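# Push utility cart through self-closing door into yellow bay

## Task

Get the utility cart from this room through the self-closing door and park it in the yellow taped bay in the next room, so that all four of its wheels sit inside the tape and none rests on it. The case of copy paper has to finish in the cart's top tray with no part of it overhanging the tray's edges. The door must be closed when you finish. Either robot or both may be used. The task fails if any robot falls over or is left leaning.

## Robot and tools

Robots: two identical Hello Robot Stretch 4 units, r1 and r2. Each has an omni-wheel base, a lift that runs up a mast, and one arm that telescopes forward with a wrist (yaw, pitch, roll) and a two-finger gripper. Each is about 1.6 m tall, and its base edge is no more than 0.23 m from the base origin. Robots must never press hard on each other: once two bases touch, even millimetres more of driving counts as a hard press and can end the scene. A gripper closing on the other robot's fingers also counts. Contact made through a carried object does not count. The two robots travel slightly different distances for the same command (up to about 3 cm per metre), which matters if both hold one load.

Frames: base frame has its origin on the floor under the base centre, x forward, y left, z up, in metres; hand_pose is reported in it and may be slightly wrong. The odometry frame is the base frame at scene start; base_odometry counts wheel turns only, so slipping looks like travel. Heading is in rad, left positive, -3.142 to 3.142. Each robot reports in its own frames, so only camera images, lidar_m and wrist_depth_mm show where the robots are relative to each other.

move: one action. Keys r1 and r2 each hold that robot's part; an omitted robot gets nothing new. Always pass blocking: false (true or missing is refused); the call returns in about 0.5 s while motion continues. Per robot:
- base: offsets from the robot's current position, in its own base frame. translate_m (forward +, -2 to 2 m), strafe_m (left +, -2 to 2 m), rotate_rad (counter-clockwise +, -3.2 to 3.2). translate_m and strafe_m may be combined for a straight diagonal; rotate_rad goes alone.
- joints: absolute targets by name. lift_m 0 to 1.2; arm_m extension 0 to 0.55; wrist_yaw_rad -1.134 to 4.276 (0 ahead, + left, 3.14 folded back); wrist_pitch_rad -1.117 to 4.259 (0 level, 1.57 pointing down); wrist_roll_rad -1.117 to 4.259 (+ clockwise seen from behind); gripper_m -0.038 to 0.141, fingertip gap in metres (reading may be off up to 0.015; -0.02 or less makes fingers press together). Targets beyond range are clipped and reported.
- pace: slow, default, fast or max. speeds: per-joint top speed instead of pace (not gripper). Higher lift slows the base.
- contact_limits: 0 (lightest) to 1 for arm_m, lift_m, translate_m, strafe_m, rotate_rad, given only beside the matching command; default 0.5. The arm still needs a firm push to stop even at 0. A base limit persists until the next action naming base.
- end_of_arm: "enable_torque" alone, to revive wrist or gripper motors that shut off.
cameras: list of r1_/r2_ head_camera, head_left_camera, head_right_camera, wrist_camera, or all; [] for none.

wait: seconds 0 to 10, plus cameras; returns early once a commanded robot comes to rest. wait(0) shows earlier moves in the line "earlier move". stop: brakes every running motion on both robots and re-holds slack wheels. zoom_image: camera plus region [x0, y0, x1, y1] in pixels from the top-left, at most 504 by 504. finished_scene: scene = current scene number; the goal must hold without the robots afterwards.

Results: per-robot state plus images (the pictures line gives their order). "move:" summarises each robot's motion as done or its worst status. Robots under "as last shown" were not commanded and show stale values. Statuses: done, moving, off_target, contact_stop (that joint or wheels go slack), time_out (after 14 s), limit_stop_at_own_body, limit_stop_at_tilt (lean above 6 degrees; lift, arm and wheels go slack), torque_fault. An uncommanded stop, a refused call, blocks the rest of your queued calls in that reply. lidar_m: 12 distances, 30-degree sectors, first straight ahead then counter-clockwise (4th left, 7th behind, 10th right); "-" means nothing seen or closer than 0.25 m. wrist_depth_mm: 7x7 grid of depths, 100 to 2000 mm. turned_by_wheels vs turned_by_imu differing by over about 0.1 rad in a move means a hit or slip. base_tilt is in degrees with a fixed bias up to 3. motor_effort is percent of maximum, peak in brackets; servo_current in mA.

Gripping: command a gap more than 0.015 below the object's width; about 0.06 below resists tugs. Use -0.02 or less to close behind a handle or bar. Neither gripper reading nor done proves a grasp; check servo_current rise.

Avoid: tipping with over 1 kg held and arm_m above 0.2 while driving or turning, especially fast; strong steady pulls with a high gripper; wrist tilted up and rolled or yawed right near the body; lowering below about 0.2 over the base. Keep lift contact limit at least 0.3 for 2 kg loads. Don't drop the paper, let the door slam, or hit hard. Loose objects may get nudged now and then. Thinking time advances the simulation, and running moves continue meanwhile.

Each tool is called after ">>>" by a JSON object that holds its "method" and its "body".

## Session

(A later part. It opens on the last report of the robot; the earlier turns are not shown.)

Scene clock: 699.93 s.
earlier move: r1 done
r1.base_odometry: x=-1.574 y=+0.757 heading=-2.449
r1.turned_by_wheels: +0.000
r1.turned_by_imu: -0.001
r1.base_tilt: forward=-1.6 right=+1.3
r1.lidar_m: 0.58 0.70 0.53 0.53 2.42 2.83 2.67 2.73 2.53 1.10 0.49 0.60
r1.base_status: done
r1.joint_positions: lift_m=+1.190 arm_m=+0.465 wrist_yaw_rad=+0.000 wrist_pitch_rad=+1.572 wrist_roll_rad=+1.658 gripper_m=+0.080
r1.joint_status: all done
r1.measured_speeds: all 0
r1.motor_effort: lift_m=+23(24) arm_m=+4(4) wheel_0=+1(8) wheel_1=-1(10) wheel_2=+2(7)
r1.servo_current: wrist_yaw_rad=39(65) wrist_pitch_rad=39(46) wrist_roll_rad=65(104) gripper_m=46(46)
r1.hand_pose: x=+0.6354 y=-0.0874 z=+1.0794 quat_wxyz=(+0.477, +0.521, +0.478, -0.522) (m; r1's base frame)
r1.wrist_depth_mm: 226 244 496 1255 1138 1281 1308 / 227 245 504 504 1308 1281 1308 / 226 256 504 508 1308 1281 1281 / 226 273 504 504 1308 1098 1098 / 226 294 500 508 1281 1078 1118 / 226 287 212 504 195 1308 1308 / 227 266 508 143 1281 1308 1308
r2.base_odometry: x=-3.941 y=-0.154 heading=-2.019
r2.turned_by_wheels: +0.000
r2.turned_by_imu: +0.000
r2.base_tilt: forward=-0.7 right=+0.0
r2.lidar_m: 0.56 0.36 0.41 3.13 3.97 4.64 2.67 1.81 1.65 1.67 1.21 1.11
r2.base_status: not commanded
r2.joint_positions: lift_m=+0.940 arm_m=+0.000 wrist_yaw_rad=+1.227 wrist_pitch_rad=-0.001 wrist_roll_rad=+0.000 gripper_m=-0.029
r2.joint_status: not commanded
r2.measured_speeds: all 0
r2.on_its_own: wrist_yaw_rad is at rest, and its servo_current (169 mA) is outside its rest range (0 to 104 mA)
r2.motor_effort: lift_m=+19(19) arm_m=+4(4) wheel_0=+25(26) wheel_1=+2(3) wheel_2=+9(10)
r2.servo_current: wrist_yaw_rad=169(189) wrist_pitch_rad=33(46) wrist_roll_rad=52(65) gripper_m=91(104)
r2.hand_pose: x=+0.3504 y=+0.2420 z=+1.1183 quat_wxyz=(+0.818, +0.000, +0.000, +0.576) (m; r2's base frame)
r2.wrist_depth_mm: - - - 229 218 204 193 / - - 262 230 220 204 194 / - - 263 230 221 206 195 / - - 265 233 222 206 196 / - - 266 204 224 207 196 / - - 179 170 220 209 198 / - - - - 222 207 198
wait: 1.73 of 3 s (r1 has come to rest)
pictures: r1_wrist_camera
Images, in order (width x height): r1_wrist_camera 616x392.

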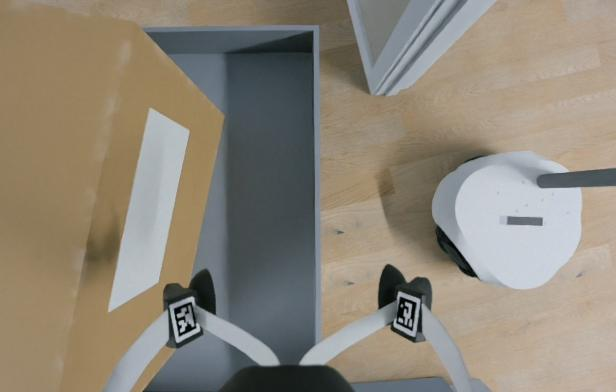

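>>> {"method": "move", "body": {"blocking": false, "r1": {"base":{"translate_m":-0.02,"strafe_m":-0.02},"joints":{"lift_m":0.925},"contact_limits":{"lift_m":0.2}}, "cameras": []}}

>>> {"method": "wait", "body": {"seconds": 3, "cameras": ["r1_wrist_camera"]}}

>>> {"method": "move", "body": {"blocking": false, "r1": {"joints":{"gripper_m":-0.038}}, "cameras": []}}

>>> {"method": "wait", "body": {"seconds": 1.5, "cameras": []}}

>>> {"method": "move", "body": {"blocking": false, "r1": {"base":{"translate_m":-0.35,"strafe_m":0.04},"pace":"slow","contact_limits":{"translate_m":0.7}}, "cameras": []}}

>>> {"method": "wait", "body": {"seconds": 5, "cameras": ["r1_wrist_camera","r1_head_camera","r1_head_right_camera"]}}

Scene clock: 711.17 s.
move: r1 moving
r1.base_odometry: x=-1.572 y=+0.782 heading=-2.449
r1.turned_by_wheels: +0.000
r1.turned_by_imu: +0.000
r1.base_tilt: forward=-1.6 right=+1.3
r1.lidar_m: 0.59 0.73 0.57 0.56 2.42 2.85 2.65 2.68 2.50 1.23 0.48 0.62
r1.base_status: translate_m moving; strafe_m moving
r1.joint_positions: lift_m=+1.152 arm_m=+0.465 wrist_yaw_rad=+0.000 wrist_pitch_rad=+1.572 wrist_roll_rad=+1.658 gripper_m=+0.080
r1.joint_status: lift_m moving
r1.measured_speeds: translate_m=-0.031 strafe_m=-0.029 rotate_rad=-0.001 lift_m=-0.146 arm_m=+0.000 wrist_yaw_rad=+0.000 wrist_pitch_rad=+0.000 wrist_roll_rad=+0.000
r1.motor_effort: lift_m=+9(22) arm_m=+4(4) wheel_0=+0(5) wheel_1=+2(9) wheel_2=+0(7)
r1.servo_current: wrist_yaw_rad=59(78) wrist_pitch_rad=46(46) wrist_roll_rad=52(65) gripper_m=39(46)
r1.contact_limits: lift_m 0.2
r1.hand_pose: x=+0.6354 y=-0.0874 z=+1.0423 quat_wxyz=(+0.477, +0.521, +0.478, -0.522) (m; r1's base frame)
r1.wrist_depth_mm: 196 1255 1255 1281 1098 1255 1281 / 195 260 473 477 1229 1255 1281 / 195 283 473 477 1255 1281 1308 / 196 301 473 477 1255 1060 1078 / 211 320 473 473 1281 1060 1060 / 220 312 211 473 195 1281 1281 / 231 290 473 144 1255 1255 1281
r2.base_odometry: x=-3.941 y=-0.154 heading=-2.019
r2.turned_by_wheels: +0.000
r2.turned_by_imu: +0.000
r2.base_tilt: forward=-0.7 right=+0.0
r2.lidar_m: 0.55 0.36 0.42 3.15 3.95 4.68 2.70 1.80 1.66 1.68 1.23 1.10
r2.base_status: not commanded
r2.joint_positions: lift_m=+0.940 arm_m=+0.000 wrist_yaw_rad=+1.227 wrist_pitch_rad=-0.001 wrist_roll_rad=+0.000 gripper_m=-0.029
r2.joint_status: not commanded
r2.measured_speeds: all 0
r2.motor_effort: lift_m=+19(19) arm_m=+4(4) wheel_0=+25(25) wheel_1=+2(3) wheel_2=+10(10)
r2.servo_current: wrist_yaw_rad=189(189) wrist_pitch_rad=39(46) wrist_roll_rad=39(52) gripper_m=91(98)
r2.hand_pose: x=+0.3504 y=+0.2420 z=+1.1183 quat_wxyz=(+0.818, +0.000, +0.000, +0.576) (m; r2's base frame)
r2.wrist_depth_mm: - - - 229 219 202 193 / - - 260 230 220 204 194 / - - 262 231 221 205 195 / - - 264 233 223 208 196 / - - 265 204 224 208 197 / - - 178 171 220 208 197 / - - - - 222 206 198
pictures: none
No camera images: "cameras" was empty.

Scene clock: 712.83 s.
earlier move: r1 done
r1.base_odometry: x=-1.572 y=+0.785 heading=-2.449
r1.turned_by_wheels: +0.000
r1.turned_by_imu: +0.000
r1.base_tilt: forward=-1.6 right=+1.3
r1.lidar_m: 0.60 0.73 0.58 0.55 2.45 2.85 2.64 2.67 2.52 1.25 0.47 0.62
r1.base_status: done
r1.joint_positions: lift_m=+0.926 arm_m=+0.465 wrist_yaw_rad=+0.000 wrist_pitch_rad=+1.572 wrist_roll_rad=+1.658 gripper_m=+0.080
r1.joint_status: all done
r1.measured_speeds: all 0
r1.motor_effort: lift_m=+11(22) arm_m=+4(4) wheel_0=+3(8) wheel_1=+0(9) wheel_2=-1(7)
r1.servo_current: wrist_yaw_rad=52(78) wrist_pitch_rad=46(52) wrist_roll_rad=52(78) gripper_m=46(46)
r1.contact_limits: lift_m 0.2
r1.hand_pose: x=+0.6355 y=-0.0874 z=+0.8154 quat_wxyz=(+0.477, +0.521, +0.478, -0.522) (m; r1's base frame)
r1.wrist_depth_mm: 177 243 243 244 1008 1042 1042 / 183 242 243 243 1025 1042 1060 / 194 243 242 244 1025 1025 1042 / 204 241 243 244 1025 991 820 / 213 242 243 243 1042 931 820 / 224 242 215 242 195 1008 854 / 235 242 242 143 1042 1042 1042
r2.base_odometry: x=-3.941 y=-0.154 heading=-2.019
r2.turned_by_wheels: +0.000
r2.turned_by_imu: +0.000
r2.base_tilt: forward=-0.7 right=+0.0
r2.lidar_m: 0.55 0.35 0.41 3.14 3.96 4.67 2.70 1.82 1.65 1.71 1.21 1.12
r2.base_status: not commanded
r2.joint_positions: lift_m=+0.940 arm_m=+0.000 wrist_yaw_rad=+1.227 wrist_pitch_rad=-0.001 wrist_roll_rad=+0.000 gripper_m=-0.029
r2.joint_status: not commanded
r2.measured_speeds: all 0
r2.on_its_own: wrist_yaw_rad is at rest, and its servo_current (163 mA) is outside its rest range (0 to 104 mA)
r2.motor_effort: lift_m=+18(19) arm_m=+4(4) wheel_0=+25(26) wheel_1=+2(3) wheel_2=+9(10)
r2.servo_current: wrist_yaw_rad=163(189) wrist_pitch_rad=46(46) wrist_roll_rad=46(65) gripper_m=91(98)
r2.hand_pose: x=+0.3504 y=+0.2420 z=+1.1183 quat_wxyz=(+0.818, +0.000, +0.000, +0.576) (m; r2's base frame)
r2.wrist_depth_mm: - - - 229 219 202 193 / - - 262 230 220 204 193 / - - 262 232 221 206 195 / - - 264 233 222 206 196 / - - 265 204 224 207 197 / - - 178 170 220 208 198 / - - - - 221 206 198
wait: 1.67 of 3 s (r1 has come to rest)
pictures: r1_wrist_camera
Images, in order (width x height): r1_wrist_camera 616x392.

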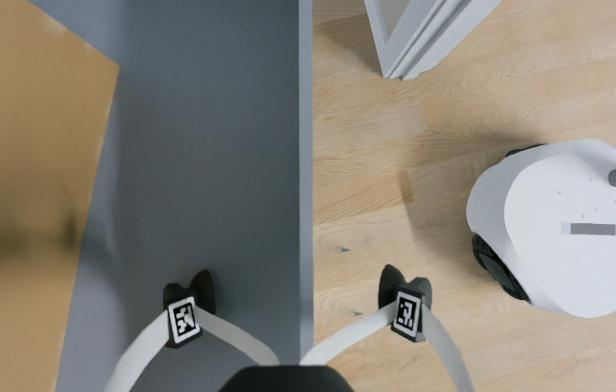

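Scene clock: 713.33 s.
move: r1 moving
r1.base_odometry: x=-1.572 y=+0.785 heading=-2.449
r1.turned_by_wheels: +0.000
r1.turned_by_imu: +0.000
r1.base_tilt: forward=-1.6 right=+1.2
r1.lidar_m: 0.58 0.74 0.57 0.54 2.42 2.84 2.64 2.67 2.53 1.24 0.47 0.62
r1.base_status: not commanded
r1.joint_positions: lift_m=+0.926 arm_m=+0.465 wrist_yaw_rad=+0.000 wrist_pitch_rad=+1.571 wrist_roll_rad=+1.658 gripper_m=+0.062
r1.joint_status: gripper_m moving
r1.measured_speeds: translate_m=+0.000 strafe_m=+0.000 rotate_rad=+0.000 lift_m=+0.000 arm_m=+0.000 wrist_yaw_rad=+0.000 wrist_pitch_rad=-0.007 wrist_roll_rad=+0.000
r1.motor_effort: lift_m=+11(11) arm_m=+4(4) wheel_0=+3(3) wheel_1=+0(0) wheel_2=-1(1)
r1.servo_current: wrist_yaw_rad=59(72) wrist_pitch_rad=39(46) wrist_roll_rad=39(59) gripper_m=117(117)
r1.contact_limits: lift_m 0.2
r1.hand_pose: x=+0.6358 y=-0.0874 z=+0.8154 quat_wxyz=(+0.478, +0.521, +0.478, -0.521) (m; r1's base frame)
r1.wrist_depth_mm: 167 243 243 244 1008 1025 1025 / 172 243 244 243 1025 1060 1025 / 182 242 243 243 1025 1042 1025 / 200 243 243 244 1025 991 831 / 203 244 242 243 1008 960 820 / 210 244 211 243 190 1025 842 / 227 243 244 143 1042 1025 1008
r2.base_odometry: x=-3.941 y=-0.154 heading=-2.019
r2.turned_by_wheels: +0.000
r2.turned_by_imu: +0.000
r2.base_tilt: forward=-0.7 right=+0.0
r2.lidar_m: 0.55 0.35 0.42 3.16 3.97 4.69 2.70 1.80 1.65 1.70 1.22 1.11
r2.base_status: not commanded
r2.joint_positions: lift_m=+0.940 arm_m=+0.000 wrist_yaw_rad=+1.227 wrist_pitch_rad=-0.001 wrist_roll_rad=+0.000 gripper_m=-0.029
r2.joint_status: not commanded
r2.measured_speeds: all 0
r2.motor_effort: lift_m=+19(19) arm_m=+4(4) wheel_0=+26(26) wheel_1=+3(3) wheel_2=+10(10)
r2.servo_current: wrist_yaw_rad=176(182) wrist_pitch_rad=46(46) wrist_roll_rad=52(52) gripper_m=98(98)
r2.hand_pose: x=+0.3504 y=+0.2420 z=+1.1183 quat_wxyz=(+0.818, +0.000, +0.000, +0.576) (m; r2's base frame)
r2.wrist_depth_mm: - - - 229 218 203 192 / - - 260 231 220 204 194 / - - 262 232 222 206 195 / - - 264 234 222 206 196 / - - 266 204 224 207 198 / - - 178 171 220 208 197 / - - - - 221 207 198
pictures: none
No camera images: "cameras" was empty.

Scene clock: 714.67 s.
earlier move: r1 done
r1.base_odometry: x=-1.572 y=+0.785 heading=-2.449
r1.turned_by_wheels: +0.000
r1.turned_by_imu: +0.000
r1.base_tilt: forward=-1.6 right=+1.3
r1.lidar_m: 0.60 0.74 0.56 0.54 2.44 2.84 2.64 2.67 2.48 1.25 0.47 0.60
r1.base_status: not commanded
r1.joint_positions: lift_m=+0.925 arm_m=+0.465 wrist_yaw_rad=+0.000 wrist_pitch_rad=+1.571 wrist_roll_rad=+1.658 gripper_m=-0.037
r1.joint_status: all done
r1.measured_speeds: all 0
r1.motor_effort: lift_m=+15(15) arm_m=+3(4) wheel_0=+3(3) wheel_1=+0(0) wheel_2=-1(1)
r1.servo_current: wrist_yaw_rad=39(72) wrist_pitch_rad=39(46) wrist_roll_rad=46(59) gripper_m=85(156)
r1.contact_limits: lift_m 0.2
r1.hand_pose: x=+0.6357 y=-0.0874 z=+0.8151 quat_wxyz=(+0.478, +0.521, +0.478, -0.521) (m; r1's base frame)
r1.wrist_depth_mm: 188 238 238 240 904 1042 1042 / 191 238 239 240 1025 1042 1042 / 201 238 239 240 1042 1025 842 / 208 238 239 239 1025 904 820 / 220 237 239 239 1025 960 820 / 229 237 208 200 181 1042 1025 / 229 237 239 170 1042 134 1042
r2.base_odometry: x=-3.941 y=-0.154 heading=-2.019
r2.turned_by_wheels: +0.000
r2.turned_by_imu: +0.000
r2.base_tilt: forward=-0.7 right=+0.0
r2.lidar_m: 0.56 0.36 0.39 3.13 3.98 4.67 2.74 1.79 1.64 1.69 1.23 1.13
r2.base_status: not commanded
r2.joint_positions: lift_m=+0.940 arm_m=+0.000 wrist_yaw_rad=+1.227 wrist_pitch_rad=-0.001 wrist_roll_rad=+0.000 gripper_m=-0.029
r2.joint_status: not commanded
r2.measured_speeds: all 0
r2.on_its_own: wrist_yaw_rad is at rest, and its servo_current (169 mA) is outside its rest range (0 to 104 mA)
r2.motor_effort: lift_m=+19(19) arm_m=+4(4) wheel_0=+25(26) wheel_1=+3(3) wheel_2=+10(10)
r2.servo_current: wrist_yaw_rad=169(182) wrist_pitch_rad=39(46) wrist_roll_rad=52(59) gripper_m=91(104)
r2.hand_pose: x=+0.3504 y=+0.2420 z=+1.1183 quat_wxyz=(+0.818, +0.000, +0.000, +0.576) (m; r2's base frame)
r2.wrist_depth_mm: - - - 229 219 204 192 / - - 260 230 220 204 193 / - - 263 231 222 206 195 / - - 264 234 223 206 196 / - - 266 204 224 207 196 / - - 178 170 220 208 197 / - - - - 221 207 198
wait: 1.33 of 1.5 s (r1 has come to rest)
pictures: none
No camera images: "cameras" was empty.

Scene clock: 715.17 s.
move: r1 moving
r1.base_odometry: x=-1.561 y=+0.792 heading=-2.449
r1.turned_by_wheels: +0.000
r1.turned_by_imu: -0.001
r1.base_tilt: forward=-1.6 right=+1.3
r1.lidar_m: 0.61 0.72 0.57 0.55 2.46 2.80 2.62 2.68 2.51 1.32 0.48 0.64
r1.base_status: translate_m moving; strafe_m moving
r1.joint_positions: lift_m=+0.925 arm_m=+0.465 wrist_yaw_rad=+0.000 wrist_pitch_rad=+1.571 wrist_roll_rad=+1.658 gripper_m=-0.037
r1.joint_status: not commanded
r1.measured_speeds: translate_m=-0.049 strafe_m=+0.005 rotate_rad=-0.002 lift_m=+0.000 arm_m=+0.000 wrist_yaw_rad=+0.000 wrist_pitch_rad=-0.008 wrist_roll_rad=+0.005
r1.motor_effort: lift_m=+15(15) arm_m=+4(4) wheel_0=-6(7) wheel_1=-5(5) wheel_2=+6(6)
r1.servo_current: wrist_yaw_rad=33(65) wrist_pitch_rad=46(46) wrist_roll_rad=59(59) gripper_m=78(85)
r1.contact_limits: lift_m 0.2; translate_m 0.7
r1.hand_pose: x=+0.6358 y=-0.0874 z=+0.8151 quat_wxyz=(+0.478, +0.521, +0.478, -0.521) (m; r1's base frame)
r1.wrist_depth_mm: 189 240 241 241 991 1025 1025 / 192 239 240 240 1042 1025 1025 / 200 241 240 240 1042 1042 1042 / 208 240 240 241 1025 960 820 / 224 240 241 241 1025 991 820 / 235 241 185 198 182 1042 842 / 239 152 242 171 1025 1025 1042
r2.base_odometry: x=-3.941 y=-0.154 heading=-2.019
r2.turned_by_wheels: +0.000
r2.turned_by_imu: +0.000
r2.base_tilt: forward=-0.7 right=+0.0
r2.lidar_m: 0.56 0.35 0.41 3.14 3.94 4.68 2.68 1.80 1.65 1.70 1.22 1.12
r2.base_status: not commanded
r2.joint_positions: lift_m=+0.940 arm_m=+0.000 wrist_yaw_rad=+1.227 wrist_pitch_rad=-0.001 wrist_roll_rad=+0.000 gripper_m=-0.029
r2.joint_status: not commanded
r2.measured_speeds: all 0
r2.motor_effort: lift_m=+19(19) arm_m=+4(4) wheel_0=+25(26) wheel_1=+2(3) wheel_2=+9(10)
r2.servo_current: wrist_yaw_rad=176(182) wrist_pitch_rad=39(46) wrist_roll_rad=52(52) gripper_m=98(98)
r2.hand_pose: x=+0.3504 y=+0.2420 z=+1.1183 quat_wxyz=(+0.818, +0.000, +0.000, +0.576) (m; r2's base frame)
r2.wrist_depth_mm: - - - 229 218 203 192 / - - 260 231 220 204 193 / - - 262 231 221 206 195 / - - 264 233 223 206 196 / - - 266 204 224 208 197 / - - 178 170 220 209 197 / - - - - 222 206 198
pictures: none
No camera images: "cameras" was empty.

Scene clock: 719.47 s.
earlier move: r1 done
r1.base_odometry: x=-1.277 y=+0.978 heading=-2.448
r1.turned_by_wheels: +0.001
r1.turned_by_imu: +0.004
r1.base_tilt: forward=-1.6 right=+1.3
r1.lidar_m: 0.62 0.67 0.67 1.45 2.37 2.46 2.27 2.31 2.58 2.40 0.82 0.60
r1.base_status: done
r1.joint_positions: lift_m=+0.925 arm_m=+0.465 wrist_yaw_rad=+0.002 wrist_pitch_rad=+1.557 wrist_roll_rad=+1.658 gripper_m=-0.037
r1.joint_status: not commanded
r1.measured_speeds: all 0
r1.motor_effort: lift_m=+15(15) arm_m=-4(4) wheel_0=+2(9) wheel_1=-1(6) wheel_2=+9(14)
r1.servo_current: wrist_yaw_rad=59(72) wrist_pitch_rad=78(85) wrist_roll_rad=65(72) gripper_m=78(85)
r1.contact_limits: lift_m 0.2; translate_m 0.7
r1.hand_pose: x=+0.6400 y=-0.0874 z=+0.8151 quat_wxyz=(+0.481, +0.525, +0.475, -0.517) (m; r1's base frame)
r1.wrist_depth_mm: 1042 1060 1042 750 1042 1008 1008 / 229 229 226 1025 1025 1025 1008 / 246 244 243 1025 1025 1025 1008 / 245 244 243 1042 1025 1025 820 / 195 244 244 1025 1042 1025 798 / 205 245 204 195 1025 1025 931 / 216 152 243 173 163 1025 1025
r2.base_odometry: x=-3.941 y=-0.154 heading=-2.019
r2.turned_by_wheels: +0.000
r2.turned_by_imu: +0.001
r2.base_tilt: forward=-0.7 right=+0.0
r2.lidar_m: 0.52 0.35 0.43 3.13 3.96 4.69 2.67 1.78 1.65 1.68 1.25 1.12
r2.base_status: not commanded
r2.joint_positions: lift_m=+0.940 arm_m=+0.000 wrist_yaw_rad=+1.227 wrist_pitch_rad=-0.001 wrist_roll_rad=+0.000 gripper_m=-0.029
r2.joint_status: not commanded
r2.measured_speeds: all 0
r2.on_its_own: wrist_yaw_rad is at rest, and its servo_current (182 mA) is outside its rest range (0 to 104 mA)
r2.motor_effort: lift_m=+19(19) arm_m=+4(4) wheel_0=+25(26) wheel_1=+2(3) wheel_2=+9(10)
r2.servo_current: wrist_yaw_rad=182(182) wrist_pitch_rad=39(46) wrist_roll_rad=52(59) gripper_m=91(104)
r2.hand_pose: x=+0.3504 y=+0.2420 z=+1.1183 quat_wxyz=(+0.818, +0.000, +0.000, +0.576) (m; r2's base frame)
r2.wrist_depth_mm: - - - 229 218 203 193 / - - 260 231 220 204 194 / - - 262 231 221 206 195 / - - 265 233 222 206 196 / - - 265 204 224 207 198 / - - 179 171 220 208 197 / - - - - 222 206 198
wait: 4.30 of 5 s (r1 has come to rest)
pictures: r1_head_camera, r1_head_right_camera, r1_wrist_camera
Images, in order (width x height): r1_head_camera 420x560, r1_head_right_camera 420x672, r1_wrist_camera 616x392.

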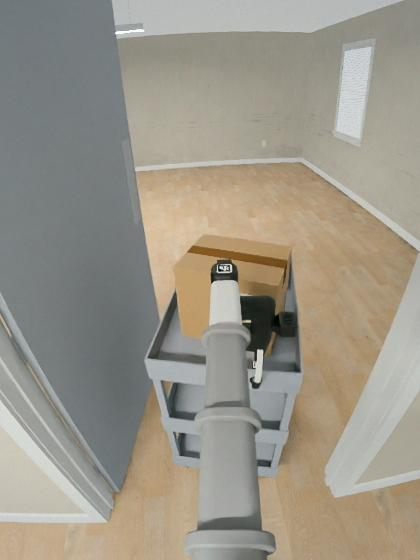

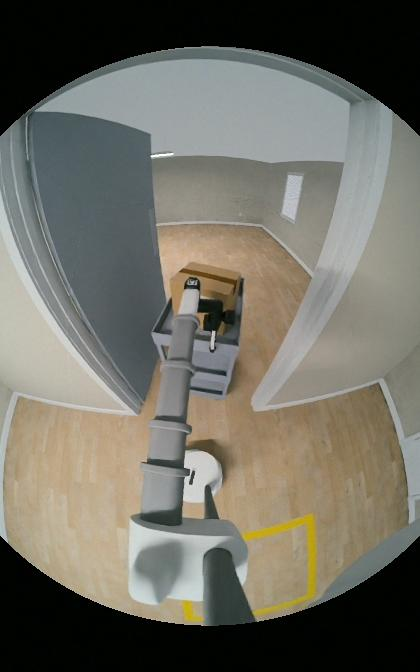

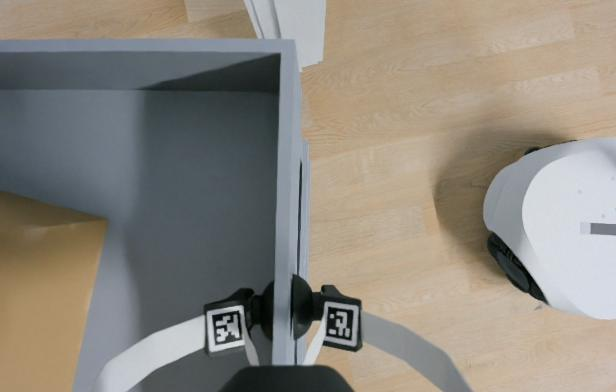

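>>> {"method": "move", "body": {"blocking": false, "r1": {"base":{"translate_m":-0.35,"strafe_m":-0.07},"pace":"slow","contact_limits":{"translate_m":0.7}}, "cameras": []}}

>>> {"method": "wait", "body": {"seconds": 5, "cameras": ["r1_wrist_camera","r1_head_camera","r1_head_right_camera"]}}

Scene clock: 726.97 s.
move: r1 moving
r1.base_odometry: x=-1.269 y=+0.988 heading=-2.447
r1.turned_by_wheels: +0.001
r1.turned_by_imu: +0.001
r1.base_tilt: forward=-1.5 right=+1.3
r1.lidar_m: 0.63 0.71 0.68 1.50 2.36 2.45 2.27 2.30 2.57 2.40 0.83 0.65
r1.base_status: translate_m moving; strafe_m moving
r1.joint_positions: lift_m=+0.925 arm_m=+0.465 wrist_yaw_rad=+0.002 wrist_pitch_rad=+1.557 wrist_roll_rad=+1.658 gripper_m=-0.037
r1.joint_status: not commanded
r1.measured_speeds: translate_m=-0.049 strafe_m=-0.010 rotate_rad=+0.001 lift_m=+0.000 arm_m=+0.000 wrist_yaw_rad=+0.000 wrist_pitch_rad=+0.000 wrist_roll_rad=+0.000
r1.motor_effort: lift_m=+15(15) arm_m=-4(4) wheel_0=-1(4) wheel_1=-4(6) wheel_2=+15(15)
r1.servo_current: wrist_yaw_rad=39(59) wrist_pitch_rad=72(78) wrist_roll_rad=33(52) gripper_m=72(72)
r1.contact_limits: lift_m 0.2; translate_m 0.7
r1.hand_pose: x=+0.6400 y=-0.0874 z=+0.8151 quat_wxyz=(+0.481, +0.525, +0.475, -0.517) (m; r1's base frame)
r1.wrist_depth_mm: 1042 1042 1025 798 1042 1025 1025 / 217 217 213 1042 1008 1025 1025 / 247 246 243 1042 1042 1008 1025 / 245 245 244 1025 1042 1008 809 / 201 246 243 1042 1025 1025 809 / 213 246 200 185 1025 1008 917 / 223 150 245 176 160 1008 1008
r2.base_odometry: x=-3.941 y=-0.154 heading=-2.019
r2.turned_by_wheels: +0.000
r2.turned_by_imu: +0.000
r2.base_tilt: forward=-0.7 right=+0.0
r2.lidar_m: 0.56 0.35 0.43 3.16 3.93 4.68 2.70 1.79 1.66 1.66 1.22 1.11
r2.base_status: not commanded
r2.joint_positions: lift_m=+0.940 arm_m=+0.000 wrist_yaw_rad=+1.227 wrist_pitch_rad=-0.001 wrist_roll_rad=+0.000 gripper_m=-0.029
r2.joint_status: not commanded
r2.measured_speeds: all 0
r2.motor_effort: lift_m=+19(19) arm_m=+4(4) wheel_0=+25(26) wheel_1=+3(3) wheel_2=+10(10)
r2.servo_current: wrist_yaw_rad=163(176) wrist_pitch_rad=39(46) wrist_roll_rad=46(59) gripper_m=91(98)
r2.hand_pose: x=+0.3504 y=+0.2420 z=+1.1183 quat_wxyz=(+0.818, +0.000, +0.000, +0.576) (m; r2's base frame)
r2.wrist_depth_mm: - - - 229 219 204 193 / - - 260 230 220 204 193 / - - 262 232 221 206 195 / - - 265 234 222 206 196 / - - 266 205 224 207 197 / - - 178 171 220 209 197 / - - - - 222 207 198
pictures: none
No camera images: "cameras" was empty.

Scene clock: 731.30 s.
earlier move: r1 done
r1.base_odometry: x=-1.053 y=+1.256 heading=-2.447
r1.turned_by_wheels: +0.000
r1.turned_by_imu: +0.003
r1.base_tilt: forward=-1.6 right=+1.2
r1.lidar_m: 0.60 0.63 1.11 2.36 2.39 2.08 1.91 1.99 2.54 2.37 1.38 0.97
r1.base_status: done
r1.joint_positions: lift_m=+0.925 arm_m=+0.465 wrist_yaw_rad=+0.002 wrist_pitch_rad=+1.568 wrist_roll_rad=+1.658 gripper_m=-0.037
r1.joint_status: not commanded
r1.measured_speeds: all 0
r1.motor_effort: lift_m=+15(15) arm_m=-3(4) wheel_0=+5(7) wheel_1=+0(6) wheel_2=+9(17)
r1.servo_current: wrist_yaw_rad=65(65) wrist_pitch_rad=39(78) wrist_roll_rad=52(72) gripper_m=72(85)
r1.contact_limits: lift_m 0.2; translate_m 0.7
r1.hand_pose: x=+0.6369 y=-0.0874 z=+0.8151 quat_wxyz=(+0.479, +0.522, +0.477, -0.520) (m; r1's base frame)
r1.wrist_depth_mm: 549 683 1025 1025 1008 1042 1042 / 1042 866 1008 1042 1025 1025 1042 / 1042 1042 1042 1025 1025 1025 1042 / 1025 1025 1025 1042 1008 991 809 / 1008 1025 - 1025 1042 976 820 / 216 203 179 194 180 1060 820 / 243 154 180 174 1025 132 1042
r2.base_odometry: x=-3.941 y=-0.154 heading=-2.019
r2.turned_by_wheels: +0.000
r2.turned_by_imu: +0.001
r2.base_tilt: forward=-0.7 right=+0.0
r2.lidar_m: 0.55 0.35 0.44 3.14 3.97 4.69 2.71 1.80 1.64 1.67 1.24 1.13
r2.base_status: not commanded
r2.joint_positions: lift_m=+0.940 arm_m=+0.000 wrist_yaw_rad=+1.227 wrist_pitch_rad=-0.001 wrist_roll_rad=+0.000 gripper_m=-0.029
r2.joint_status: not commanded
r2.measured_speeds: all 0
r2.on_its_own: wrist_yaw_rad is at rest, and its servo_current (169 mA) is outside its rest range (0 to 104 mA)
r2.motor_effort: lift_m=+19(19) arm_m=+4(4) wheel_0=+25(26) wheel_1=+3(3) wheel_2=+10(10)
r2.servo_current: wrist_yaw_rad=169(189) wrist_pitch_rad=39(52) wrist_roll_rad=46(65) gripper_m=91(104)
r2.hand_pose: x=+0.3504 y=+0.2420 z=+1.1183 quat_wxyz=(+0.818, +0.000, +0.000, +0.576) (m; r2's base frame)
r2.wrist_depth_mm: - - - 229 219 204 191 / - - 259 231 220 204 194 / - - 263 232 221 206 196 / - - 265 233 222 206 196 / - - 266 204 224 208 197 / - - 178 171 220 208 198 / - - - - 221 206 198
wait: 4.33 of 5 s (r1 has come to rest)
pictures: r1_head_camera, r1_head_right_camera, r1_wrist_camera
Images, in order (width x height): r1_head_camera 420x560, r1_head_right_camera 420x672, r1_wrist_camera 616x392.

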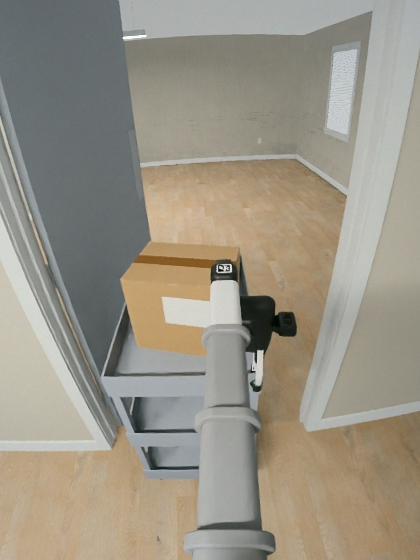

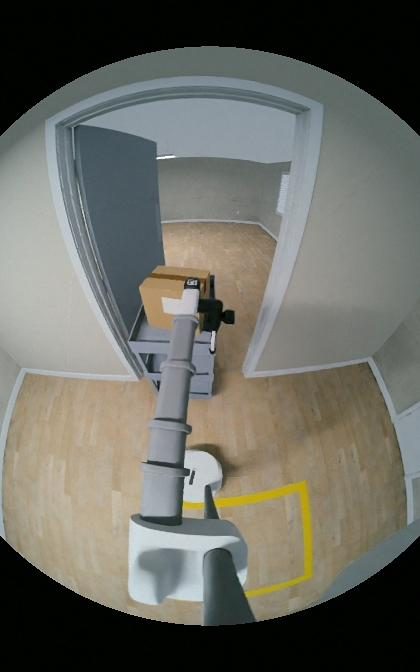

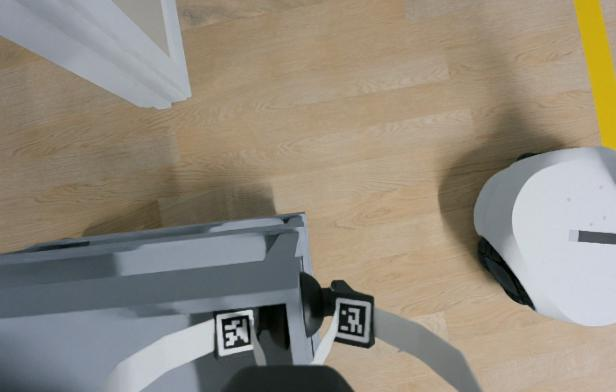

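>>> {"method": "move", "body": {"blocking": false, "r1": {"joints":{"gripper_m":0.08}}, "cameras": []}}

>>> {"method": "wait", "body": {"seconds": 1.2, "cameras": []}}

>>> {"method": "move", "body": {"blocking": false, "r1": {"joints":{"lift_m":1.19}}, "cameras": []}}

>>> {"method": "wait", "body": {"seconds": 3, "cameras": []}}

>>> {"method": "move", "body": {"blocking": false, "r1": {"base":{"translate_m":0.12,"strafe_m":0.02},"joints":{"wrist_roll_rad":0.0}}, "cameras": []}}

>>> {"method": "wait", "body": {"seconds": 3, "cameras": ["r1_wrist_camera"]}}

Scene clock: 743.23 s.
move: r1 moving
r1.base_odometry: x=-1.053 y=+1.256 heading=-2.447
r1.turned_by_wheels: +0.000
r1.turned_by_imu: +0.000
r1.base_tilt: forward=-1.6 right=+1.3
r1.lidar_m: 0.58 0.64 1.11 2.34 2.38 2.06 1.92 1.94 2.53 2.36 1.38 0.99
r1.base_status: not commanded
r1.joint_positions: lift_m=+0.925 arm_m=+0.465 wrist_yaw_rad=+0.002 wrist_pitch_rad=+1.568 wrist_roll_rad=+1.658 gripper_m=-0.012
r1.joint_status: gripper_m moving
r1.measured_speeds: all 0
r1.motor_effort: lift_m=+15(15) arm_m=-4(4) wheel_0=+5(5) wheel_1=+0(1) wheel_2=+9(9)
r1.servo_current: wrist_yaw_rad=46(59) wrist_pitch_rad=33(46) wrist_roll_rad=52(52) gripper_m=65(72)
r1.contact_limits: lift_m 0.2; translate_m 0.7
r1.hand_pose: x=+0.6369 y=-0.0874 z=+0.8151 quat_wxyz=(+0.479, +0.522, +0.477, -0.520) (m; r1's base frame)
r1.wrist_depth_mm: 554 683 1042 1042 1025 1025 1025 / 1025 891 1008 1025 1025 1025 1025 / 1025 1060 1025 1025 1025 1042 1025 / 1025 1042 1042 1025 1042 1008 831 / 1042 1008 - 1042 1025 976 809 / 216 202 185 198 182 1025 831 / 243 244 187 174 1025 1025 1042
r2.base_odometry: x=-3.941 y=-0.154 heading=-2.019
r2.turned_by_wheels: +0.000
r2.turned_by_imu: +0.000
r2.base_tilt: forward=-0.7 right=+0.0
r2.lidar_m: 0.56 0.34 0.42 3.14 3.97 4.67 2.73 1.80 1.64 1.69 1.22 1.11
r2.base_status: not commanded
r2.joint_positions: lift_m=+0.940 arm_m=+0.000 wrist_yaw_rad=+1.227 wrist_pitch_rad=-0.001 wrist_roll_rad=+0.000 gripper_m=-0.029
r2.joint_status: not commanded
r2.measured_speeds: all 0
r2.motor_effort: lift_m=+19(19) arm_m=+4(4) wheel_0=+25(26) wheel_1=+3(3) wheel_2=+9(10)
r2.servo_current: wrist_yaw_rad=176(176) wrist_pitch_rad=39(46) wrist_roll_rad=59(59) gripper_m=98(98)
r2.hand_pose: x=+0.3504 y=+0.2420 z=+1.1183 quat_wxyz=(+0.818, +0.000, +0.000, +0.576) (m; r2's base frame)
r2.wrist_depth_mm: - - - 229 219 203 193 / - - 262 231 220 204 194 / - - 262 232 221 206 195 / - - 265 232 222 206 195 / - - 266 204 224 208 196 / - - 178 170 220 208 198 / - - - - 222 207 198
pictures: none
No camera images: "cameras" was empty.

Scene clock: 744.43 s.
earlier move: r1 moving
r1.base_odometry: x=-1.053 y=+1.256 heading=-2.447
r1.turned_by_wheels: +0.000
r1.turned_by_imu: +0.000
r1.base_tilt: forward=-1.6 right=+1.2
r1.lidar_m: 0.60 0.63 1.12 2.35 2.39 2.06 1.90 1.99 2.51 2.35 1.39 0.99
r1.base_status: not commanded
r1.joint_positions: lift_m=+0.925 arm_m=+0.465 wrist_yaw_rad=+0.002 wrist_pitch_rad=+1.572 wrist_roll_rad=+1.658 gripper_m=+0.080
r1.joint_status: gripper_m moving
r1.measured_speeds: all 0
r1.motor_effort: lift_m=+15(15) arm_m=-2(4) wheel_0=+5(6) wheel_1=+1(1) wheel_2=+7(9)
r1.servo_current: wrist_yaw_rad=52(65) wrist_pitch_rad=39(46) wrist_roll_rad=59(59) gripper_m=33(98)
r1.contact_limits: lift_m 0.2; translate_m 0.7
r1.hand_pose: x=+0.6357 y=-0.0874 z=+0.8151 quat_wxyz=(+0.478, +0.521, +0.478, -0.521) (m; r1's base frame)
r1.wrist_depth_mm: 535 1008 1008 1025 1025 1025 1060 / 1008 831 1025 1025 1025 1042 1042 / 1025 1008 1025 1042 1042 1042 842 / 1025 1025 1042 1025 1025 891 820 / 1008 1025 237 1042 1060 917 831 / 195 210 178 1008 195 1042 1042 / 239 240 242 150 1042 1060 1025
r2.base_odometry: x=-3.941 y=-0.154 heading=-2.019
r2.turned_by_wheels: +0.000
r2.turned_by_imu: +0.000
r2.base_tilt: forward=-0.7 right=+0.1
r2.lidar_m: 0.56 0.35 0.42 3.13 3.94 4.68 2.70 1.77 1.64 1.67 1.22 1.11
r2.base_status: not commanded
r2.joint_positions: lift_m=+0.940 arm_m=+0.000 wrist_yaw_rad=+1.227 wrist_pitch_rad=-0.001 wrist_roll_rad=+0.000 gripper_m=-0.029
r2.joint_status: not commanded
r2.measured_speeds: all 0
r2.on_its_own: wrist_yaw_rad is at rest, and its servo_current (156 mA) is outside its rest range (0 to 104 mA)
r2.motor_effort: lift_m=+19(19) arm_m=+4(4) wheel_0=+25(26) wheel_1=+2(3) wheel_2=+10(10)
r2.servo_current: wrist_yaw_rad=156(182) wrist_pitch_rad=39(46) wrist_roll_rad=39(65) gripper_m=91(98)
r2.hand_pose: x=+0.3504 y=+0.2420 z=+1.1183 quat_wxyz=(+0.818, +0.000, +0.000, +0.576) (m; r2's base frame)
r2.wrist_depth_mm: - - - 229 220 203 192 / - - 260 230 220 204 193 / - - 263 231 221 205 195 / - - 265 233 223 206 196 / - - 266 204 224 208 197 / - - 178 171 220 208 198 / - - - - 222 206 198
wait: 1.20 s; no rest
pictures: none
No camera images: "cameras" was empty.

Scene clock: 744.93 s.
earlier move: r1 done
move: r1 moving
r1.base_odometry: x=-1.053 y=+1.256 heading=-2.447
r1.turned_by_wheels: +0.000
r1.turned_by_imu: +0.000
r1.base_tilt: forward=-1.6 right=+1.3
r1.lidar_m: 0.60 0.64 1.11 2.36 2.40 2.08 1.92 1.96 2.52 2.35 1.42 0.99
r1.base_status: not commanded
r1.joint_positions: lift_m=+0.962 arm_m=+0.465 wrist_yaw_rad=+0.002 wrist_pitch_rad=+1.572 wrist_roll_rad=+1.658 gripper_m=+0.080
r1.joint_status: lift_m moving; the others done
r1.measured_speeds: translate_m=+0.000 strafe_m=+0.000 rotate_rad=+0.000 lift_m=+0.146 arm_m=+0.000 wrist_yaw_rad=+0.000 wrist_pitch_rad=+0.000 wrist_roll_rad=+0.000
r1.motor_effort: lift_m=+26(28) arm_m=-2(2) wheel_0=+6(6) wheel_1=+1(1) wheel_2=+7(7)
r1.servo_current: wrist_yaw_rad=46(59) wrist_pitch_rad=39(46) wrist_roll_rad=46(65) gripper_m=46(46)
r1.contact_limits: translate_m 0.7
r1.hand_pose: x=+0.6357 y=-0.0874 z=+0.8523 quat_wxyz=(+0.478, +0.521, +0.478, -0.521) (m; r1's base frame)
r1.wrist_depth_mm: 549 668 1042 1078 1078 1060 1060 / 1025 878 1060 1060 1060 1078 1078 / 1042 1078 1078 1078 1060 1060 1078 / 1042 1060 1060 1078 1078 960 878 / 1025 281 234 1060 1060 917 854 / 272 273 213 1078 195 1078 866 / 273 273 276 143 1078 1078 1078
r2.base_odometry: x=-3.941 y=-0.154 heading=-2.019
r2.turned_by_wheels: +0.000
r2.turned_by_imu: +0.000
r2.base_tilt: forward=-0.7 right=+0.0
r2.lidar_m: 0.55 0.35 0.41 3.14 3.96 4.69 2.70 1.76 1.64 1.67 1.23 1.12
r2.base_status: not commanded
r2.joint_positions: lift_m=+0.940 arm_m=+0.000 wrist_yaw_rad=+1.227 wrist_pitch_rad=-0.001 wrist_roll_rad=+0.000 gripper_m=-0.029
r2.joint_status: not commanded
r2.measured_speeds: all 0
r2.motor_effort: lift_m=+19(19) arm_m=+4(4) wheel_0=+25(25) wheel_1=+2(3) wheel_2=+9(10)
r2.servo_current: wrist_yaw_rad=176(189) wrist_pitch_rad=46(46) wrist_roll_rad=39(65) gripper_m=91(98)
r2.hand_pose: x=+0.3504 y=+0.2420 z=+1.1183 quat_wxyz=(+0.818, +0.000, +0.000, +0.576) (m; r2's base frame)
r2.wrist_depth_mm: - - - 228 219 203 192 / - - 260 230 220 204 193 / - - 263 232 220 206 195 / - - 264 233 222 206 196 / - - 266 204 224 208 197 / - - 178 170 220 208 198 / - - - - 222 206 198
pictures: none
No camera images: "cameras" was empty.

Scene clock: 746.60 s.
earlier move: r1 done
r1.base_odometry: x=-1.053 y=+1.256 heading=-2.448
r1.turned_by_wheels: -0.001
r1.turned_by_imu: -0.001
r1.base_tilt: forward=-1.6 right=+1.3
r1.lidar_m: 0.60 0.64 1.09 2.34 2.41 2.07 1.92 1.98 2.53 2.36 1.39 0.99
r1.base_status: not commanded
r1.joint_positions: lift_m=+1.190 arm_m=+0.465 wrist_yaw_rad=+0.002 wrist_pitch_rad=+1.572 wrist_roll_rad=+1.658 gripper_m=+0.080
r1.joint_status: all done
r1.measured_speeds: all 0
r1.motor_effort: lift_m=+24(29) arm_m=+0(2) wheel_0=+1(6) wheel_1=+1(1) wheel_2=+2(7)
r1.servo_current: wrist_yaw_rad=59(72) wrist_pitch_rad=46(52) wrist_roll_rad=59(65) gripper_m=46(46)
r1.contact_limits: translate_m 0.7
r1.hand_pose: x=+0.6357 y=-0.0874 z=+1.0793 quat_wxyz=(+0.478, +0.521, +0.478, -0.521) (m; r1's base frame)
r1.wrist_depth_mm: 525 - 1308 1308 1281 1308 1281 / 1281 854 1281 1308 1308 1308 1308 / 1281 1281 1308 1308 1336 1308 1336 / 1281 1308 1281 1281 1308 1098 1098 / 1255 504 508 1281 1308 1098 1098 / 445 473 212 512 195 1336 1336 / 324 301 492 143 1281 1308 1308
r2.base_odometry: x=-3.941 y=-0.154 heading=-2.019
r2.turned_by_wheels: +0.000
r2.turned_by_imu: +0.000
r2.base_tilt: forward=-0.7 right=+0.0
r2.lidar_m: 0.56 0.35 0.39 3.14 3.95 4.69 2.70 1.78 1.65 1.67 1.24 1.12
r2.base_status: not commanded
r2.joint_positions: lift_m=+0.940 arm_m=+0.000 wrist_yaw_rad=+1.227 wrist_pitch_rad=-0.001 wrist_roll_rad=+0.000 gripper_m=-0.029
r2.joint_status: not commanded
r2.measured_speeds: all 0
r2.on_its_own: wrist_yaw_rad is at rest, and its servo_current (176 mA) is outside its rest range (0 to 104 mA)
r2.motor_effort: lift_m=+19(19) arm_m=+4(4) wheel_0=+25(26) wheel_1=+3(3) wheel_2=+10(10)
r2.servo_current: wrist_yaw_rad=176(189) wrist_pitch_rad=46(46) wrist_roll_rad=46(65) gripper_m=91(104)
r2.hand_pose: x=+0.3504 y=+0.2420 z=+1.1183 quat_wxyz=(+0.818, +0.000, +0.000, +0.576) (m; r2's base frame)
r2.wrist_depth_mm: - - - 229 219 203 193 / - - 260 231 220 204 193 / - - 262 231 222 205 194 / - - 264 233 223 206 196 / - - 265 204 224 207 197 / - - 178 171 221 209 197 / - - - - 222 206 198
wait: 1.67 of 3 s (r1 has come to rest)
pictures: none
No camera images: "cameras" was empty.

Scene clock: 747.10 s.
move: r1 moving
r1.base_odometry: x=-1.074 y=+1.232 heading=-2.447
r1.turned_by_wheels: +0.000
r1.turned_by_imu: +0.001
r1.base_tilt: forward=-1.6 right=+1.3
r1.lidar_m: 0.55 0.60 1.08 2.34 2.39 2.09 1.96 2.03 2.54 2.36 1.31 0.95
r1.base_status: translate_m moving; strafe_m moving
r1.joint_positions: lift_m=+1.190 arm_m=+0.465 wrist_yaw_rad=+0.002 wrist_pitch_rad=+1.572 wrist_roll_rad=+1.078 gripper_m=+0.080
r1.joint_status: wrist_roll_rad moving
r1.measured_speeds: translate_m=+0.121 strafe_m=+0.019 rotate_rad=-0.001 lift_m=+0.000 arm_m=+0.000 wrist_yaw_rad=+0.000 wrist_pitch_rad=+0.000 wrist_roll_rad=-1.819
r1.motor_effort: lift_m=+24(24) arm_m=+1(1) wheel_0=+5(8) wheel_1=+8(9) wheel_2=-8(9)
r1.servo_current: wrist_yaw_rad=39(59) wrist_pitch_rad=46(46) wrist_roll_rad=91(111) gripper_m=39(46)
r1.hand_pose: x=+0.6357 y=-0.0874 z=+1.0793 quat_wxyz=(+0.607, +0.362, +0.608, -0.363) (m; r1's base frame)
r1.wrist_depth_mm: 1281 1281 878 1308 1308 1308 1308 / 1281 1281 1281 1281 1281 1308 1308 / 512 1308 1308 1281 1308 1281 1308 / 430 500 504 1281 1308 1255 1281 / 304 402 500 504 1281 1138 1281 / 240 283 211 1308 195 1098 1336 / 226 227 504 143 1281 1098 1366
r2.base_odometry: x=-3.941 y=-0.154 heading=-2.019
r2.turned_by_wheels: +0.000
r2.turned_by_imu: +0.000
r2.base_tilt: forward=-0.7 right=+0.0
r2.lidar_m: 0.54 0.34 0.40 3.13 3.96 4.67 2.70 1.81 1.64 1.70 1.21 1.12
r2.base_status: not commanded
r2.joint_positions: lift_m=+0.940 arm_m=+0.000 wrist_yaw_rad=+1.227 wrist_pitch_rad=-0.001 wrist_roll_rad=+0.000 gripper_m=-0.029
r2.joint_status: not commanded
r2.measured_speeds: all 0
r2.motor_effort: lift_m=+19(19) arm_m=+4(4) wheel_0=+25(26) wheel_1=+2(3) wheel_2=+10(10)
r2.servo_current: wrist_yaw_rad=176(189) wrist_pitch_rad=33(52) wrist_roll_rad=59(59) gripper_m=98(104)
r2.hand_pose: x=+0.3504 y=+0.2420 z=+1.1183 quat_wxyz=(+0.818, +0.000, +0.000, +0.576) (m; r2's base frame)
r2.wrist_depth_mm: - - - 229 219 203 192 / - - 262 230 220 204 194 / - - 264 231 222 206 195 / - - 265 233 223 206 196 / - - 265 204 224 208 197 / - - 179 170 219 208 198 / - - - - 222 207 198
pictures: none
No camera images: "cameras" was empty.

Scene clock: 748.27 s.
earlier move: r1 done
r1.base_odometry: x=-1.132 y=+1.164 heading=-2.448
r1.turned_by_wheels: +0.000
r1.turned_by_imu: +0.000
r1.base_tilt: forward=-1.6 right=+1.3
r1.lidar_m: 0.48 0.51 0.93 2.10 2.39 2.21 2.03 2.13 2.57 2.38 1.20 0.90
r1.base_status: done
r1.joint_positions: lift_m=+1.190 arm_m=+0.465 wrist_yaw_rad=+0.002 wrist_pitch_rad=+1.572 wrist_roll_rad=+0.002 gripper_m=+0.080
r1.joint_status: all done
r1.measured_speeds: all 0
r1.motor_effort: lift_m=+24(24) arm_m=+2(2) wheel_0=+0(8) wheel_1=+1(9) wheel_2=-1(9)
r1.servo_current: wrist_yaw_rad=59(59) wrist_pitch_rad=39(46) wrist_roll_rad=46(111) gripper_m=46(46)
r1.hand_pose: x=+0.6357 y=-0.0874 z=+1.0794 quat_wxyz=(+0.707, +0.000, +0.708, +0.000) (m; r1's base frame)
r1.wrist_depth_mm: 226 226 226 500 1308 1281 473 / - - 283 504 1281 676 500 / 227 228 257 508 1308 1281 1281 / 229 229 254 504 1308 1281 1281 / 228 228 273 508 1281 1308 1308 / 504 508 210 508 195 1308 1308 / 1281 462 1308 151 1281 1308 1308
r2.base_odometry: x=-3.941 y=-0.154 heading=-2.019
r2.turned_by_wheels: +0.000
r2.turned_by_imu: +0.000
r2.base_tilt: forward=-0.8 right=+0.0
r2.lidar_m: 0.54 0.36 0.41 3.13 3.96 4.67 2.69 1.80 1.64 1.70 1.23 1.10
r2.base_status: not commanded
r2.joint_positions: lift_m=+0.940 arm_m=+0.000 wrist_yaw_rad=+1.227 wrist_pitch_rad=-0.001 wrist_roll_rad=+0.000 gripper_m=-0.029
r2.joint_status: not commanded
r2.measured_speeds: all 0
r2.on_its_own: wrist_yaw_rad is at rest, and its servo_current (176 mA) is outside its rest range (0 to 104 mA)
r2.motor_effort: lift_m=+19(19) arm_m=+4(4) wheel_0=+25(26) wheel_1=+3(3) wheel_2=+10(10)
r2.servo_current: wrist_yaw_rad=176(189) wrist_pitch_rad=39(52) wrist_roll_rad=52(65) gripper_m=91(104)
r2.hand_pose: x=+0.3504 y=+0.2420 z=+1.1183 quat_wxyz=(+0.818, +0.000, +0.000, +0.576) (m; r2's base frame)
r2.wrist_depth_mm: - - - 228 220 203 192 / - - 260 231 220 204 194 / - - 263 232 221 204 195 / - - 264 233 223 206 196 / - - 265 204 225 208 197 / - - 178 170 220 208 198 / - - - - 222 206 198
wait: 1.17 of 3 s (r1 has come to rest)
pictures: r1_wrist_camera
Images, in order (width x height): r1_wrist_camera 616x392.

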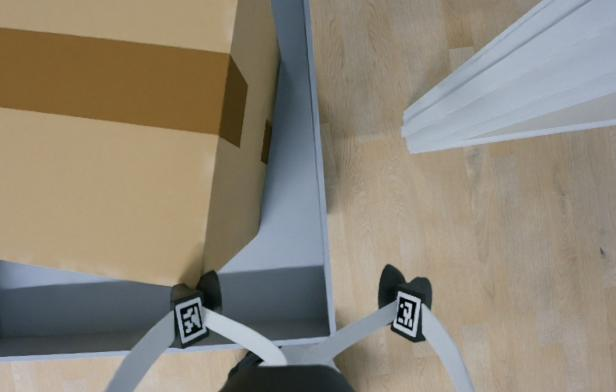

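>>> {"method": "move", "body": {"blocking": false, "r1": {"base":{"translate_m":-0.06,"strafe_m":-0.022},"joints":{"wrist_roll_rad":-0.05},"pace":"slow"}, "cameras": []}}

>>> {"method": "wait", "body": {"seconds": 2, "cameras": ["r1_wrist_camera"]}}

>>> {"method": "move", "body": {"blocking": false, "r1": {"joints":{"lift_m":0.925},"contact_limits":{"lift_m":0.1}}, "cameras": []}}

>>> {"method": "wait", "body": {"seconds": 3, "cameras": ["r1_wrist_camera"]}}

Scene clock: 765.37 s.
move: r1 moving
r1.base_odometry: x=-1.126 y=+1.175 heading=-2.448
r1.turned_by_wheels: +0.000
r1.turned_by_imu: +0.000
r1.base_tilt: forward=-1.6 right=+1.3
r1.lidar_m: 0.49 0.51 0.95 2.11 2.38 2.18 2.03 2.11 2.54 2.35 1.21 0.90
r1.base_status: translate_m moving; strafe_m moving
r1.joint_positions: lift_m=+1.190 arm_m=+0.465 wrist_yaw_rad=+0.002 wrist_pitch_rad=+1.572 wrist_roll_rad=-0.048 gripper_m=+0.080
r1.joint_status: wrist_roll_rad moving
r1.measured_speeds: translate_m=-0.049 strafe_m=-0.017 rotate_rad=+0.002 lift_m=+0.000 arm_m=+0.000 wrist_yaw_rad=+0.000 wrist_pitch_rad=+0.000 wrist_roll_rad=+0.000
r1.motor_effort: lift_m=+24(24) arm_m=+4(4) wheel_0=-4(8) wheel_1=-6(8) wheel_2=+5(6)
r1.servo_current: wrist_yaw_rad=39(65) wrist_pitch_rad=39(46) wrist_roll_rad=39(78) gripper_m=46(46)
r1.hand_pose: x=+0.6357 y=-0.0874 z=+1.0794 quat_wxyz=(+0.706, -0.018, +0.707, +0.018) (m; r1's base frame)
r1.wrist_depth_mm: - 226 226 500 1281 1255 473 / 226 - 287 500 1281 683 500 / 227 227 267 500 1281 1281 1281 / 228 228 271 508 1336 1308 1308 / 504 228 421 504 1281 1308 1308 / 504 504 211 508 195 1281 1308 / 1308 439 1281 151 1308 1281 1281
r2.base_odometry: x=-3.941 y=-0.154 heading=-2.019
r2.turned_by_wheels: +0.000
r2.turned_by_imu: +0.000
r2.base_tilt: forward=-0.7 right=+0.0
r2.lidar_m: 0.54 0.34 0.43 3.12 3.95 4.68 2.67 1.82 1.66 1.70 1.24 1.12
r2.base_status: not commanded
r2.joint_positions: lift_m=+0.940 arm_m=+0.000 wrist_yaw_rad=+1.227 wrist_pitch_rad=-0.001 wrist_roll_rad=+0.000 gripper_m=-0.029
r2.joint_status: not commanded
r2.measured_speeds: all 0
r2.motor_effort: lift_m=+19(19) arm_m=+4(4) wheel_0=+25(26) wheel_1=+3(3) wheel_2=+10(10)
r2.servo_current: wrist_yaw_rad=176(176) wrist_pitch_rad=46(46) wrist_roll_rad=39(52) gripper_m=91(98)
r2.hand_pose: x=+0.3504 y=+0.2420 z=+1.1183 quat_wxyz=(+0.818, +0.000, +0.000, +0.576) (m; r2's base frame)
r2.wrist_depth_mm: - - - 229 220 203 193 / - - 260 230 220 204 194 / - - 263 232 221 206 196 / - - 264 232 222 206 196 / - - 265 204 224 208 196 / - - 178 171 220 208 197 / - - - - 222 206 198
pictures: none
No camera images: "cameras" was empty.

Scene clock: 766.70 s.
earlier move: r1 done
r1.base_odometry: x=-1.100 y=+1.219 heading=-2.448
r1.turned_by_wheels: +0.000
r1.turned_by_imu: +0.000
r1.base_tilt: forward=-1.6 right=+1.2
r1.lidar_m: 0.54 0.59 1.06 2.26 2.42 2.12 1.97 2.06 2.54 2.35 1.29 0.94
r1.base_status: done
r1.joint_positions: lift_m=+1.190 arm_m=+0.465 wrist_yaw_rad=+0.002 wrist_pitch_rad=+1.572 wrist_roll_rad=-0.048 gripper_m=+0.080
r1.joint_status: all done
r1.measured_speeds: all 0
r1.motor_effort: lift_m=+24(24) arm_m=+4(4) wheel_0=-4(8) wheel_1=-2(8) wheel_2=+1(7)
r1.servo_current: wrist_yaw_rad=59(72) wrist_pitch_rad=39(52) wrist_roll_rad=26(78) gripper_m=46(46)
r1.hand_pose: x=+0.6357 y=-0.0874 z=+1.0794 quat_wxyz=(+0.706, -0.018, +0.707, +0.018) (m; r1's base frame)
r1.wrist_depth_mm: 226 227 298 1281 1308 640 473 / 227 226 320 1281 1281 750 - / 227 228 359 1281 1281 1308 1281 / 504 504 508 504 1281 1308 1308 / 504 504 504 504 1308 1281 1281 / 1308 496 200 1281 195 1308 1308 / 1308 1308 1308 151 1308 1308 1308
r2.base_odometry: x=-3.941 y=-0.154 heading=-2.019
r2.turned_by_wheels: +0.000
r2.turned_by_imu: +0.000
r2.base_tilt: forward=-0.7 right=+0.0
r2.lidar_m: 0.56 0.35 0.38 3.12 3.94 4.69 2.71 1.80 1.63 1.70 1.24 1.13
r2.base_status: not commanded
r2.joint_positions: lift_m=+0.940 arm_m=+0.000 wrist_yaw_rad=+1.227 wrist_pitch_rad=-0.001 wrist_roll_rad=+0.000 gripper_m=-0.029
r2.joint_status: not commanded
r2.measured_speeds: all 0
r2.on_its_own: wrist_yaw_rad is at rest, and its servo_current (169 mA) is outside its rest range (0 to 104 mA)
r2.motor_effort: lift_m=+19(19) arm_m=+4(4) wheel_0=+25(26) wheel_1=+2(3) wheel_2=+10(10)
r2.servo_current: wrist_yaw_rad=169(182) wrist_pitch_rad=33(46) wrist_roll_rad=46(59) gripper_m=98(98)
r2.hand_pose: x=+0.3504 y=+0.2420 z=+1.1183 quat_wxyz=(+0.818, +0.000, +0.000, +0.576) (m; r2's base frame)
r2.wrist_depth_mm: - - - 229 219 203 192 / - - 260 230 220 203 194 / - - 262 231 221 205 194 / - - 265 233 221 207 196 / - - 265 203 224 207 197 / - - 178 170 220 208 198 / - - - - 223 206 198
wait: 1.33 of 2 s (r1 has come to rest)
pictures: r1_wrist_camera
Images, in order (width x height): r1_wrist_camera 616x392.

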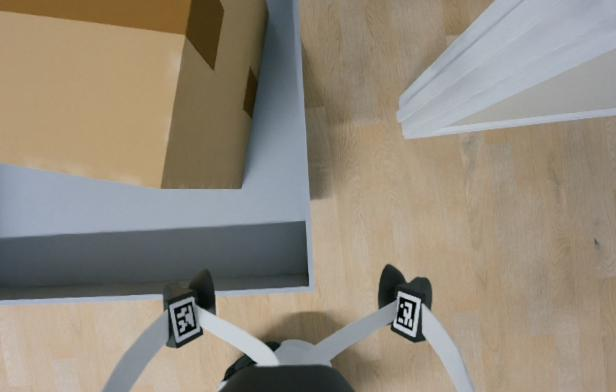

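Scene clock: 767.20 s.
move: r1 moving
r1.base_odometry: x=-1.100 y=+1.219 heading=-2.448
r1.turned_by_wheels: +0.000
r1.turned_by_imu: +0.000
r1.base_tilt: forward=-1.6 right=+1.3
r1.lidar_m: 0.52 0.57 1.05 2.28 2.40 2.13 1.97 2.04 2.52 2.35 1.26 0.94
r1.base_status: not commanded
r1.joint_positions: lift_m=+1.152 arm_m=+0.465 wrist_yaw_rad=+0.002 wrist_pitch_rad=+1.572 wrist_roll_rad=-0.048 gripper_m=+0.080
r1.joint_status: lift_m moving
r1.measured_speeds: translate_m=+0.000 strafe_m=+0.000 rotate_rad=+0.000 lift_m=-0.146 arm_m=+0.000 wrist_yaw_rad=+0.000 wrist_pitch_rad=+0.000 wrist_roll_rad=+0.000
r1.motor_effort: lift_m=+11(21) arm_m=+4(4) wheel_0=-3(4) wheel_1=-1(2) wheel_2=+1(2)
r1.servo_current: wrist_yaw_rad=52(59) wrist_pitch_rad=46(46) wrist_roll_rad=46(72) gripper_m=46(46)
r1.contact_limits: lift_m 0.1
r1.hand_pose: x=+0.6357 y=-0.0874 z=+1.0423 quat_wxyz=(+0.706, -0.018, +0.707, +0.018) (m; r1's base frame)
r1.wrist_depth_mm: 195 194 293 1255 1255 640 473 / 194 193 320 1255 1255 741 - / 195 195 362 473 1281 1255 1255 / 473 473 473 469 1229 1229 1281 / 469 473 473 473 1255 1229 1255 / 473 439 199 1281 195 1255 1281 / 1281 1255 1255 151 1255 1255 1281
r2.base_odometry: x=-3.941 y=-0.154 heading=-2.019
r2.turned_by_wheels: +0.000
r2.turned_by_imu: +0.000
r2.base_tilt: forward=-0.7 right=+0.0
r2.lidar_m: 0.54 0.34 0.41 3.14 3.96 4.67 2.71 1.82 1.66 1.68 1.23 1.12
r2.base_status: not commanded
r2.joint_positions: lift_m=+0.940 arm_m=+0.000 wrist_yaw_rad=+1.227 wrist_pitch_rad=-0.001 wrist_roll_rad=+0.000 gripper_m=-0.029
r2.joint_status: not commanded
r2.measured_speeds: all 0
r2.motor_effort: lift_m=+19(19) arm_m=+4(4) wheel_0=+25(26) wheel_1=+2(3) wheel_2=+10(10)
r2.servo_current: wrist_yaw_rad=156(189) wrist_pitch_rad=33(46) wrist_roll_rad=39(52) gripper_m=91(104)
r2.hand_pose: x=+0.3504 y=+0.2420 z=+1.1183 quat_wxyz=(+0.818, +0.000, +0.000, +0.576) (m; r2's base frame)
r2.wrist_depth_mm: - - - 229 219 203 193 / - - 262 231 220 204 194 / - - 262 232 222 206 195 / - - 265 233 222 206 196 / - - 265 204 224 208 196 / - - 178 171 220 208 198 / - - - - 222 206 198
pictures: none
No camera images: "cameras" was empty.

Scene clock: 768.87 s.
earlier move: r1 done
r1.base_odometry: x=-1.100 y=+1.219 heading=-2.448
r1.turned_by_wheels: +0.000
r1.turned_by_imu: +0.000
r1.base_tilt: forward=-1.6 right=+1.3
r1.lidar_m: 0.55 0.56 1.04 2.24 2.41 2.14 1.97 2.04 2.53 2.35 1.28 0.94
r1.base_status: not commanded
r1.joint_positions: lift_m=+0.926 arm_m=+0.465 wrist_yaw_rad=+0.002 wrist_pitch_rad=+1.572 wrist_roll_rad=-0.048 gripper_m=+0.080
r1.joint_status: all done
r1.measured_speeds: all 0
r1.motor_effort: lift_m=+12(21) arm_m=+3(4) wheel_0=-4(4) wheel_1=-2(2) wheel_2=+1(2)
r1.servo_current: wrist_yaw_rad=59(65) wrist_pitch_rad=46(52) wrist_roll_rad=52(72) gripper_m=39(52)
r1.contact_limits: lift_m 0.1
r1.hand_pose: x=+0.6357 y=-0.0874 z=+0.8153 quat_wxyz=(+0.706, -0.018, +0.707, +0.018) (m; r1's base frame)
r1.wrist_depth_mm: 118 167 240 240 1008 647 477 / 122 174 241 241 1025 750 - / 122 183 241 241 1042 1008 1042 / 242 241 241 242 1042 1025 1008 / 243 243 243 243 1042 1042 1042 / 243 243 214 243 195 1042 1060 / 244 234 243 143 1042 1060 1025
r2.base_odometry: x=-3.941 y=-0.154 heading=-2.019
r2.turned_by_wheels: +0.000
r2.turned_by_imu: +0.000
r2.base_tilt: forward=-0.7 right=+0.0
r2.lidar_m: 0.56 0.35 0.41 3.15 3.94 4.67 2.67 1.81 1.66 1.68 1.21 1.11
r2.base_status: not commanded
r2.joint_positions: lift_m=+0.940 arm_m=+0.000 wrist_yaw_rad=+1.227 wrist_pitch_rad=-0.001 wrist_roll_rad=+0.000 gripper_m=-0.029
r2.joint_status: not commanded
r2.measured_speeds: all 0
r2.on_its_own: wrist_yaw_rad is at rest, and its servo_current (176 mA) is outside its rest range (0 to 104 mA)
r2.motor_effort: lift_m=+19(19) arm_m=+4(4) wheel_0=+25(26) wheel_1=+3(3) wheel_2=+10(10)
r2.servo_current: wrist_yaw_rad=176(189) wrist_pitch_rad=39(46) wrist_roll_rad=39(65) gripper_m=98(104)
r2.hand_pose: x=+0.3504 y=+0.2420 z=+1.1183 quat_wxyz=(+0.818, +0.000, +0.000, +0.576) (m; r2's base frame)
r2.wrist_depth_mm: - - - 228 219 203 193 / - - 260 232 220 204 194 / - - 263 231 221 206 195 / - - 264 232 223 206 196 / - - 266 204 224 208 196 / - - 178 171 220 208 198 / - - - - 222 206 198
wait: 1.67 of 3 s (r1 has come to rest)
pictures: r1_wrist_camera
Images, in order (width x height): r1_wrist_camera 616x392.

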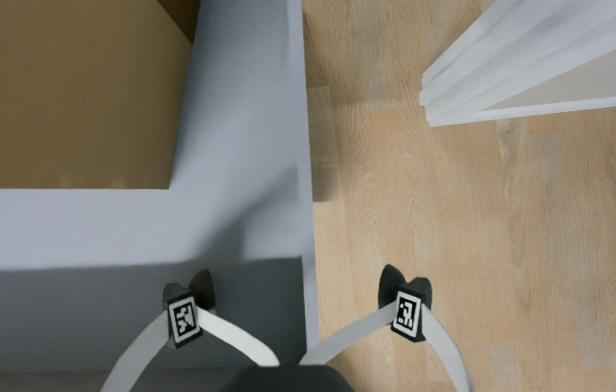

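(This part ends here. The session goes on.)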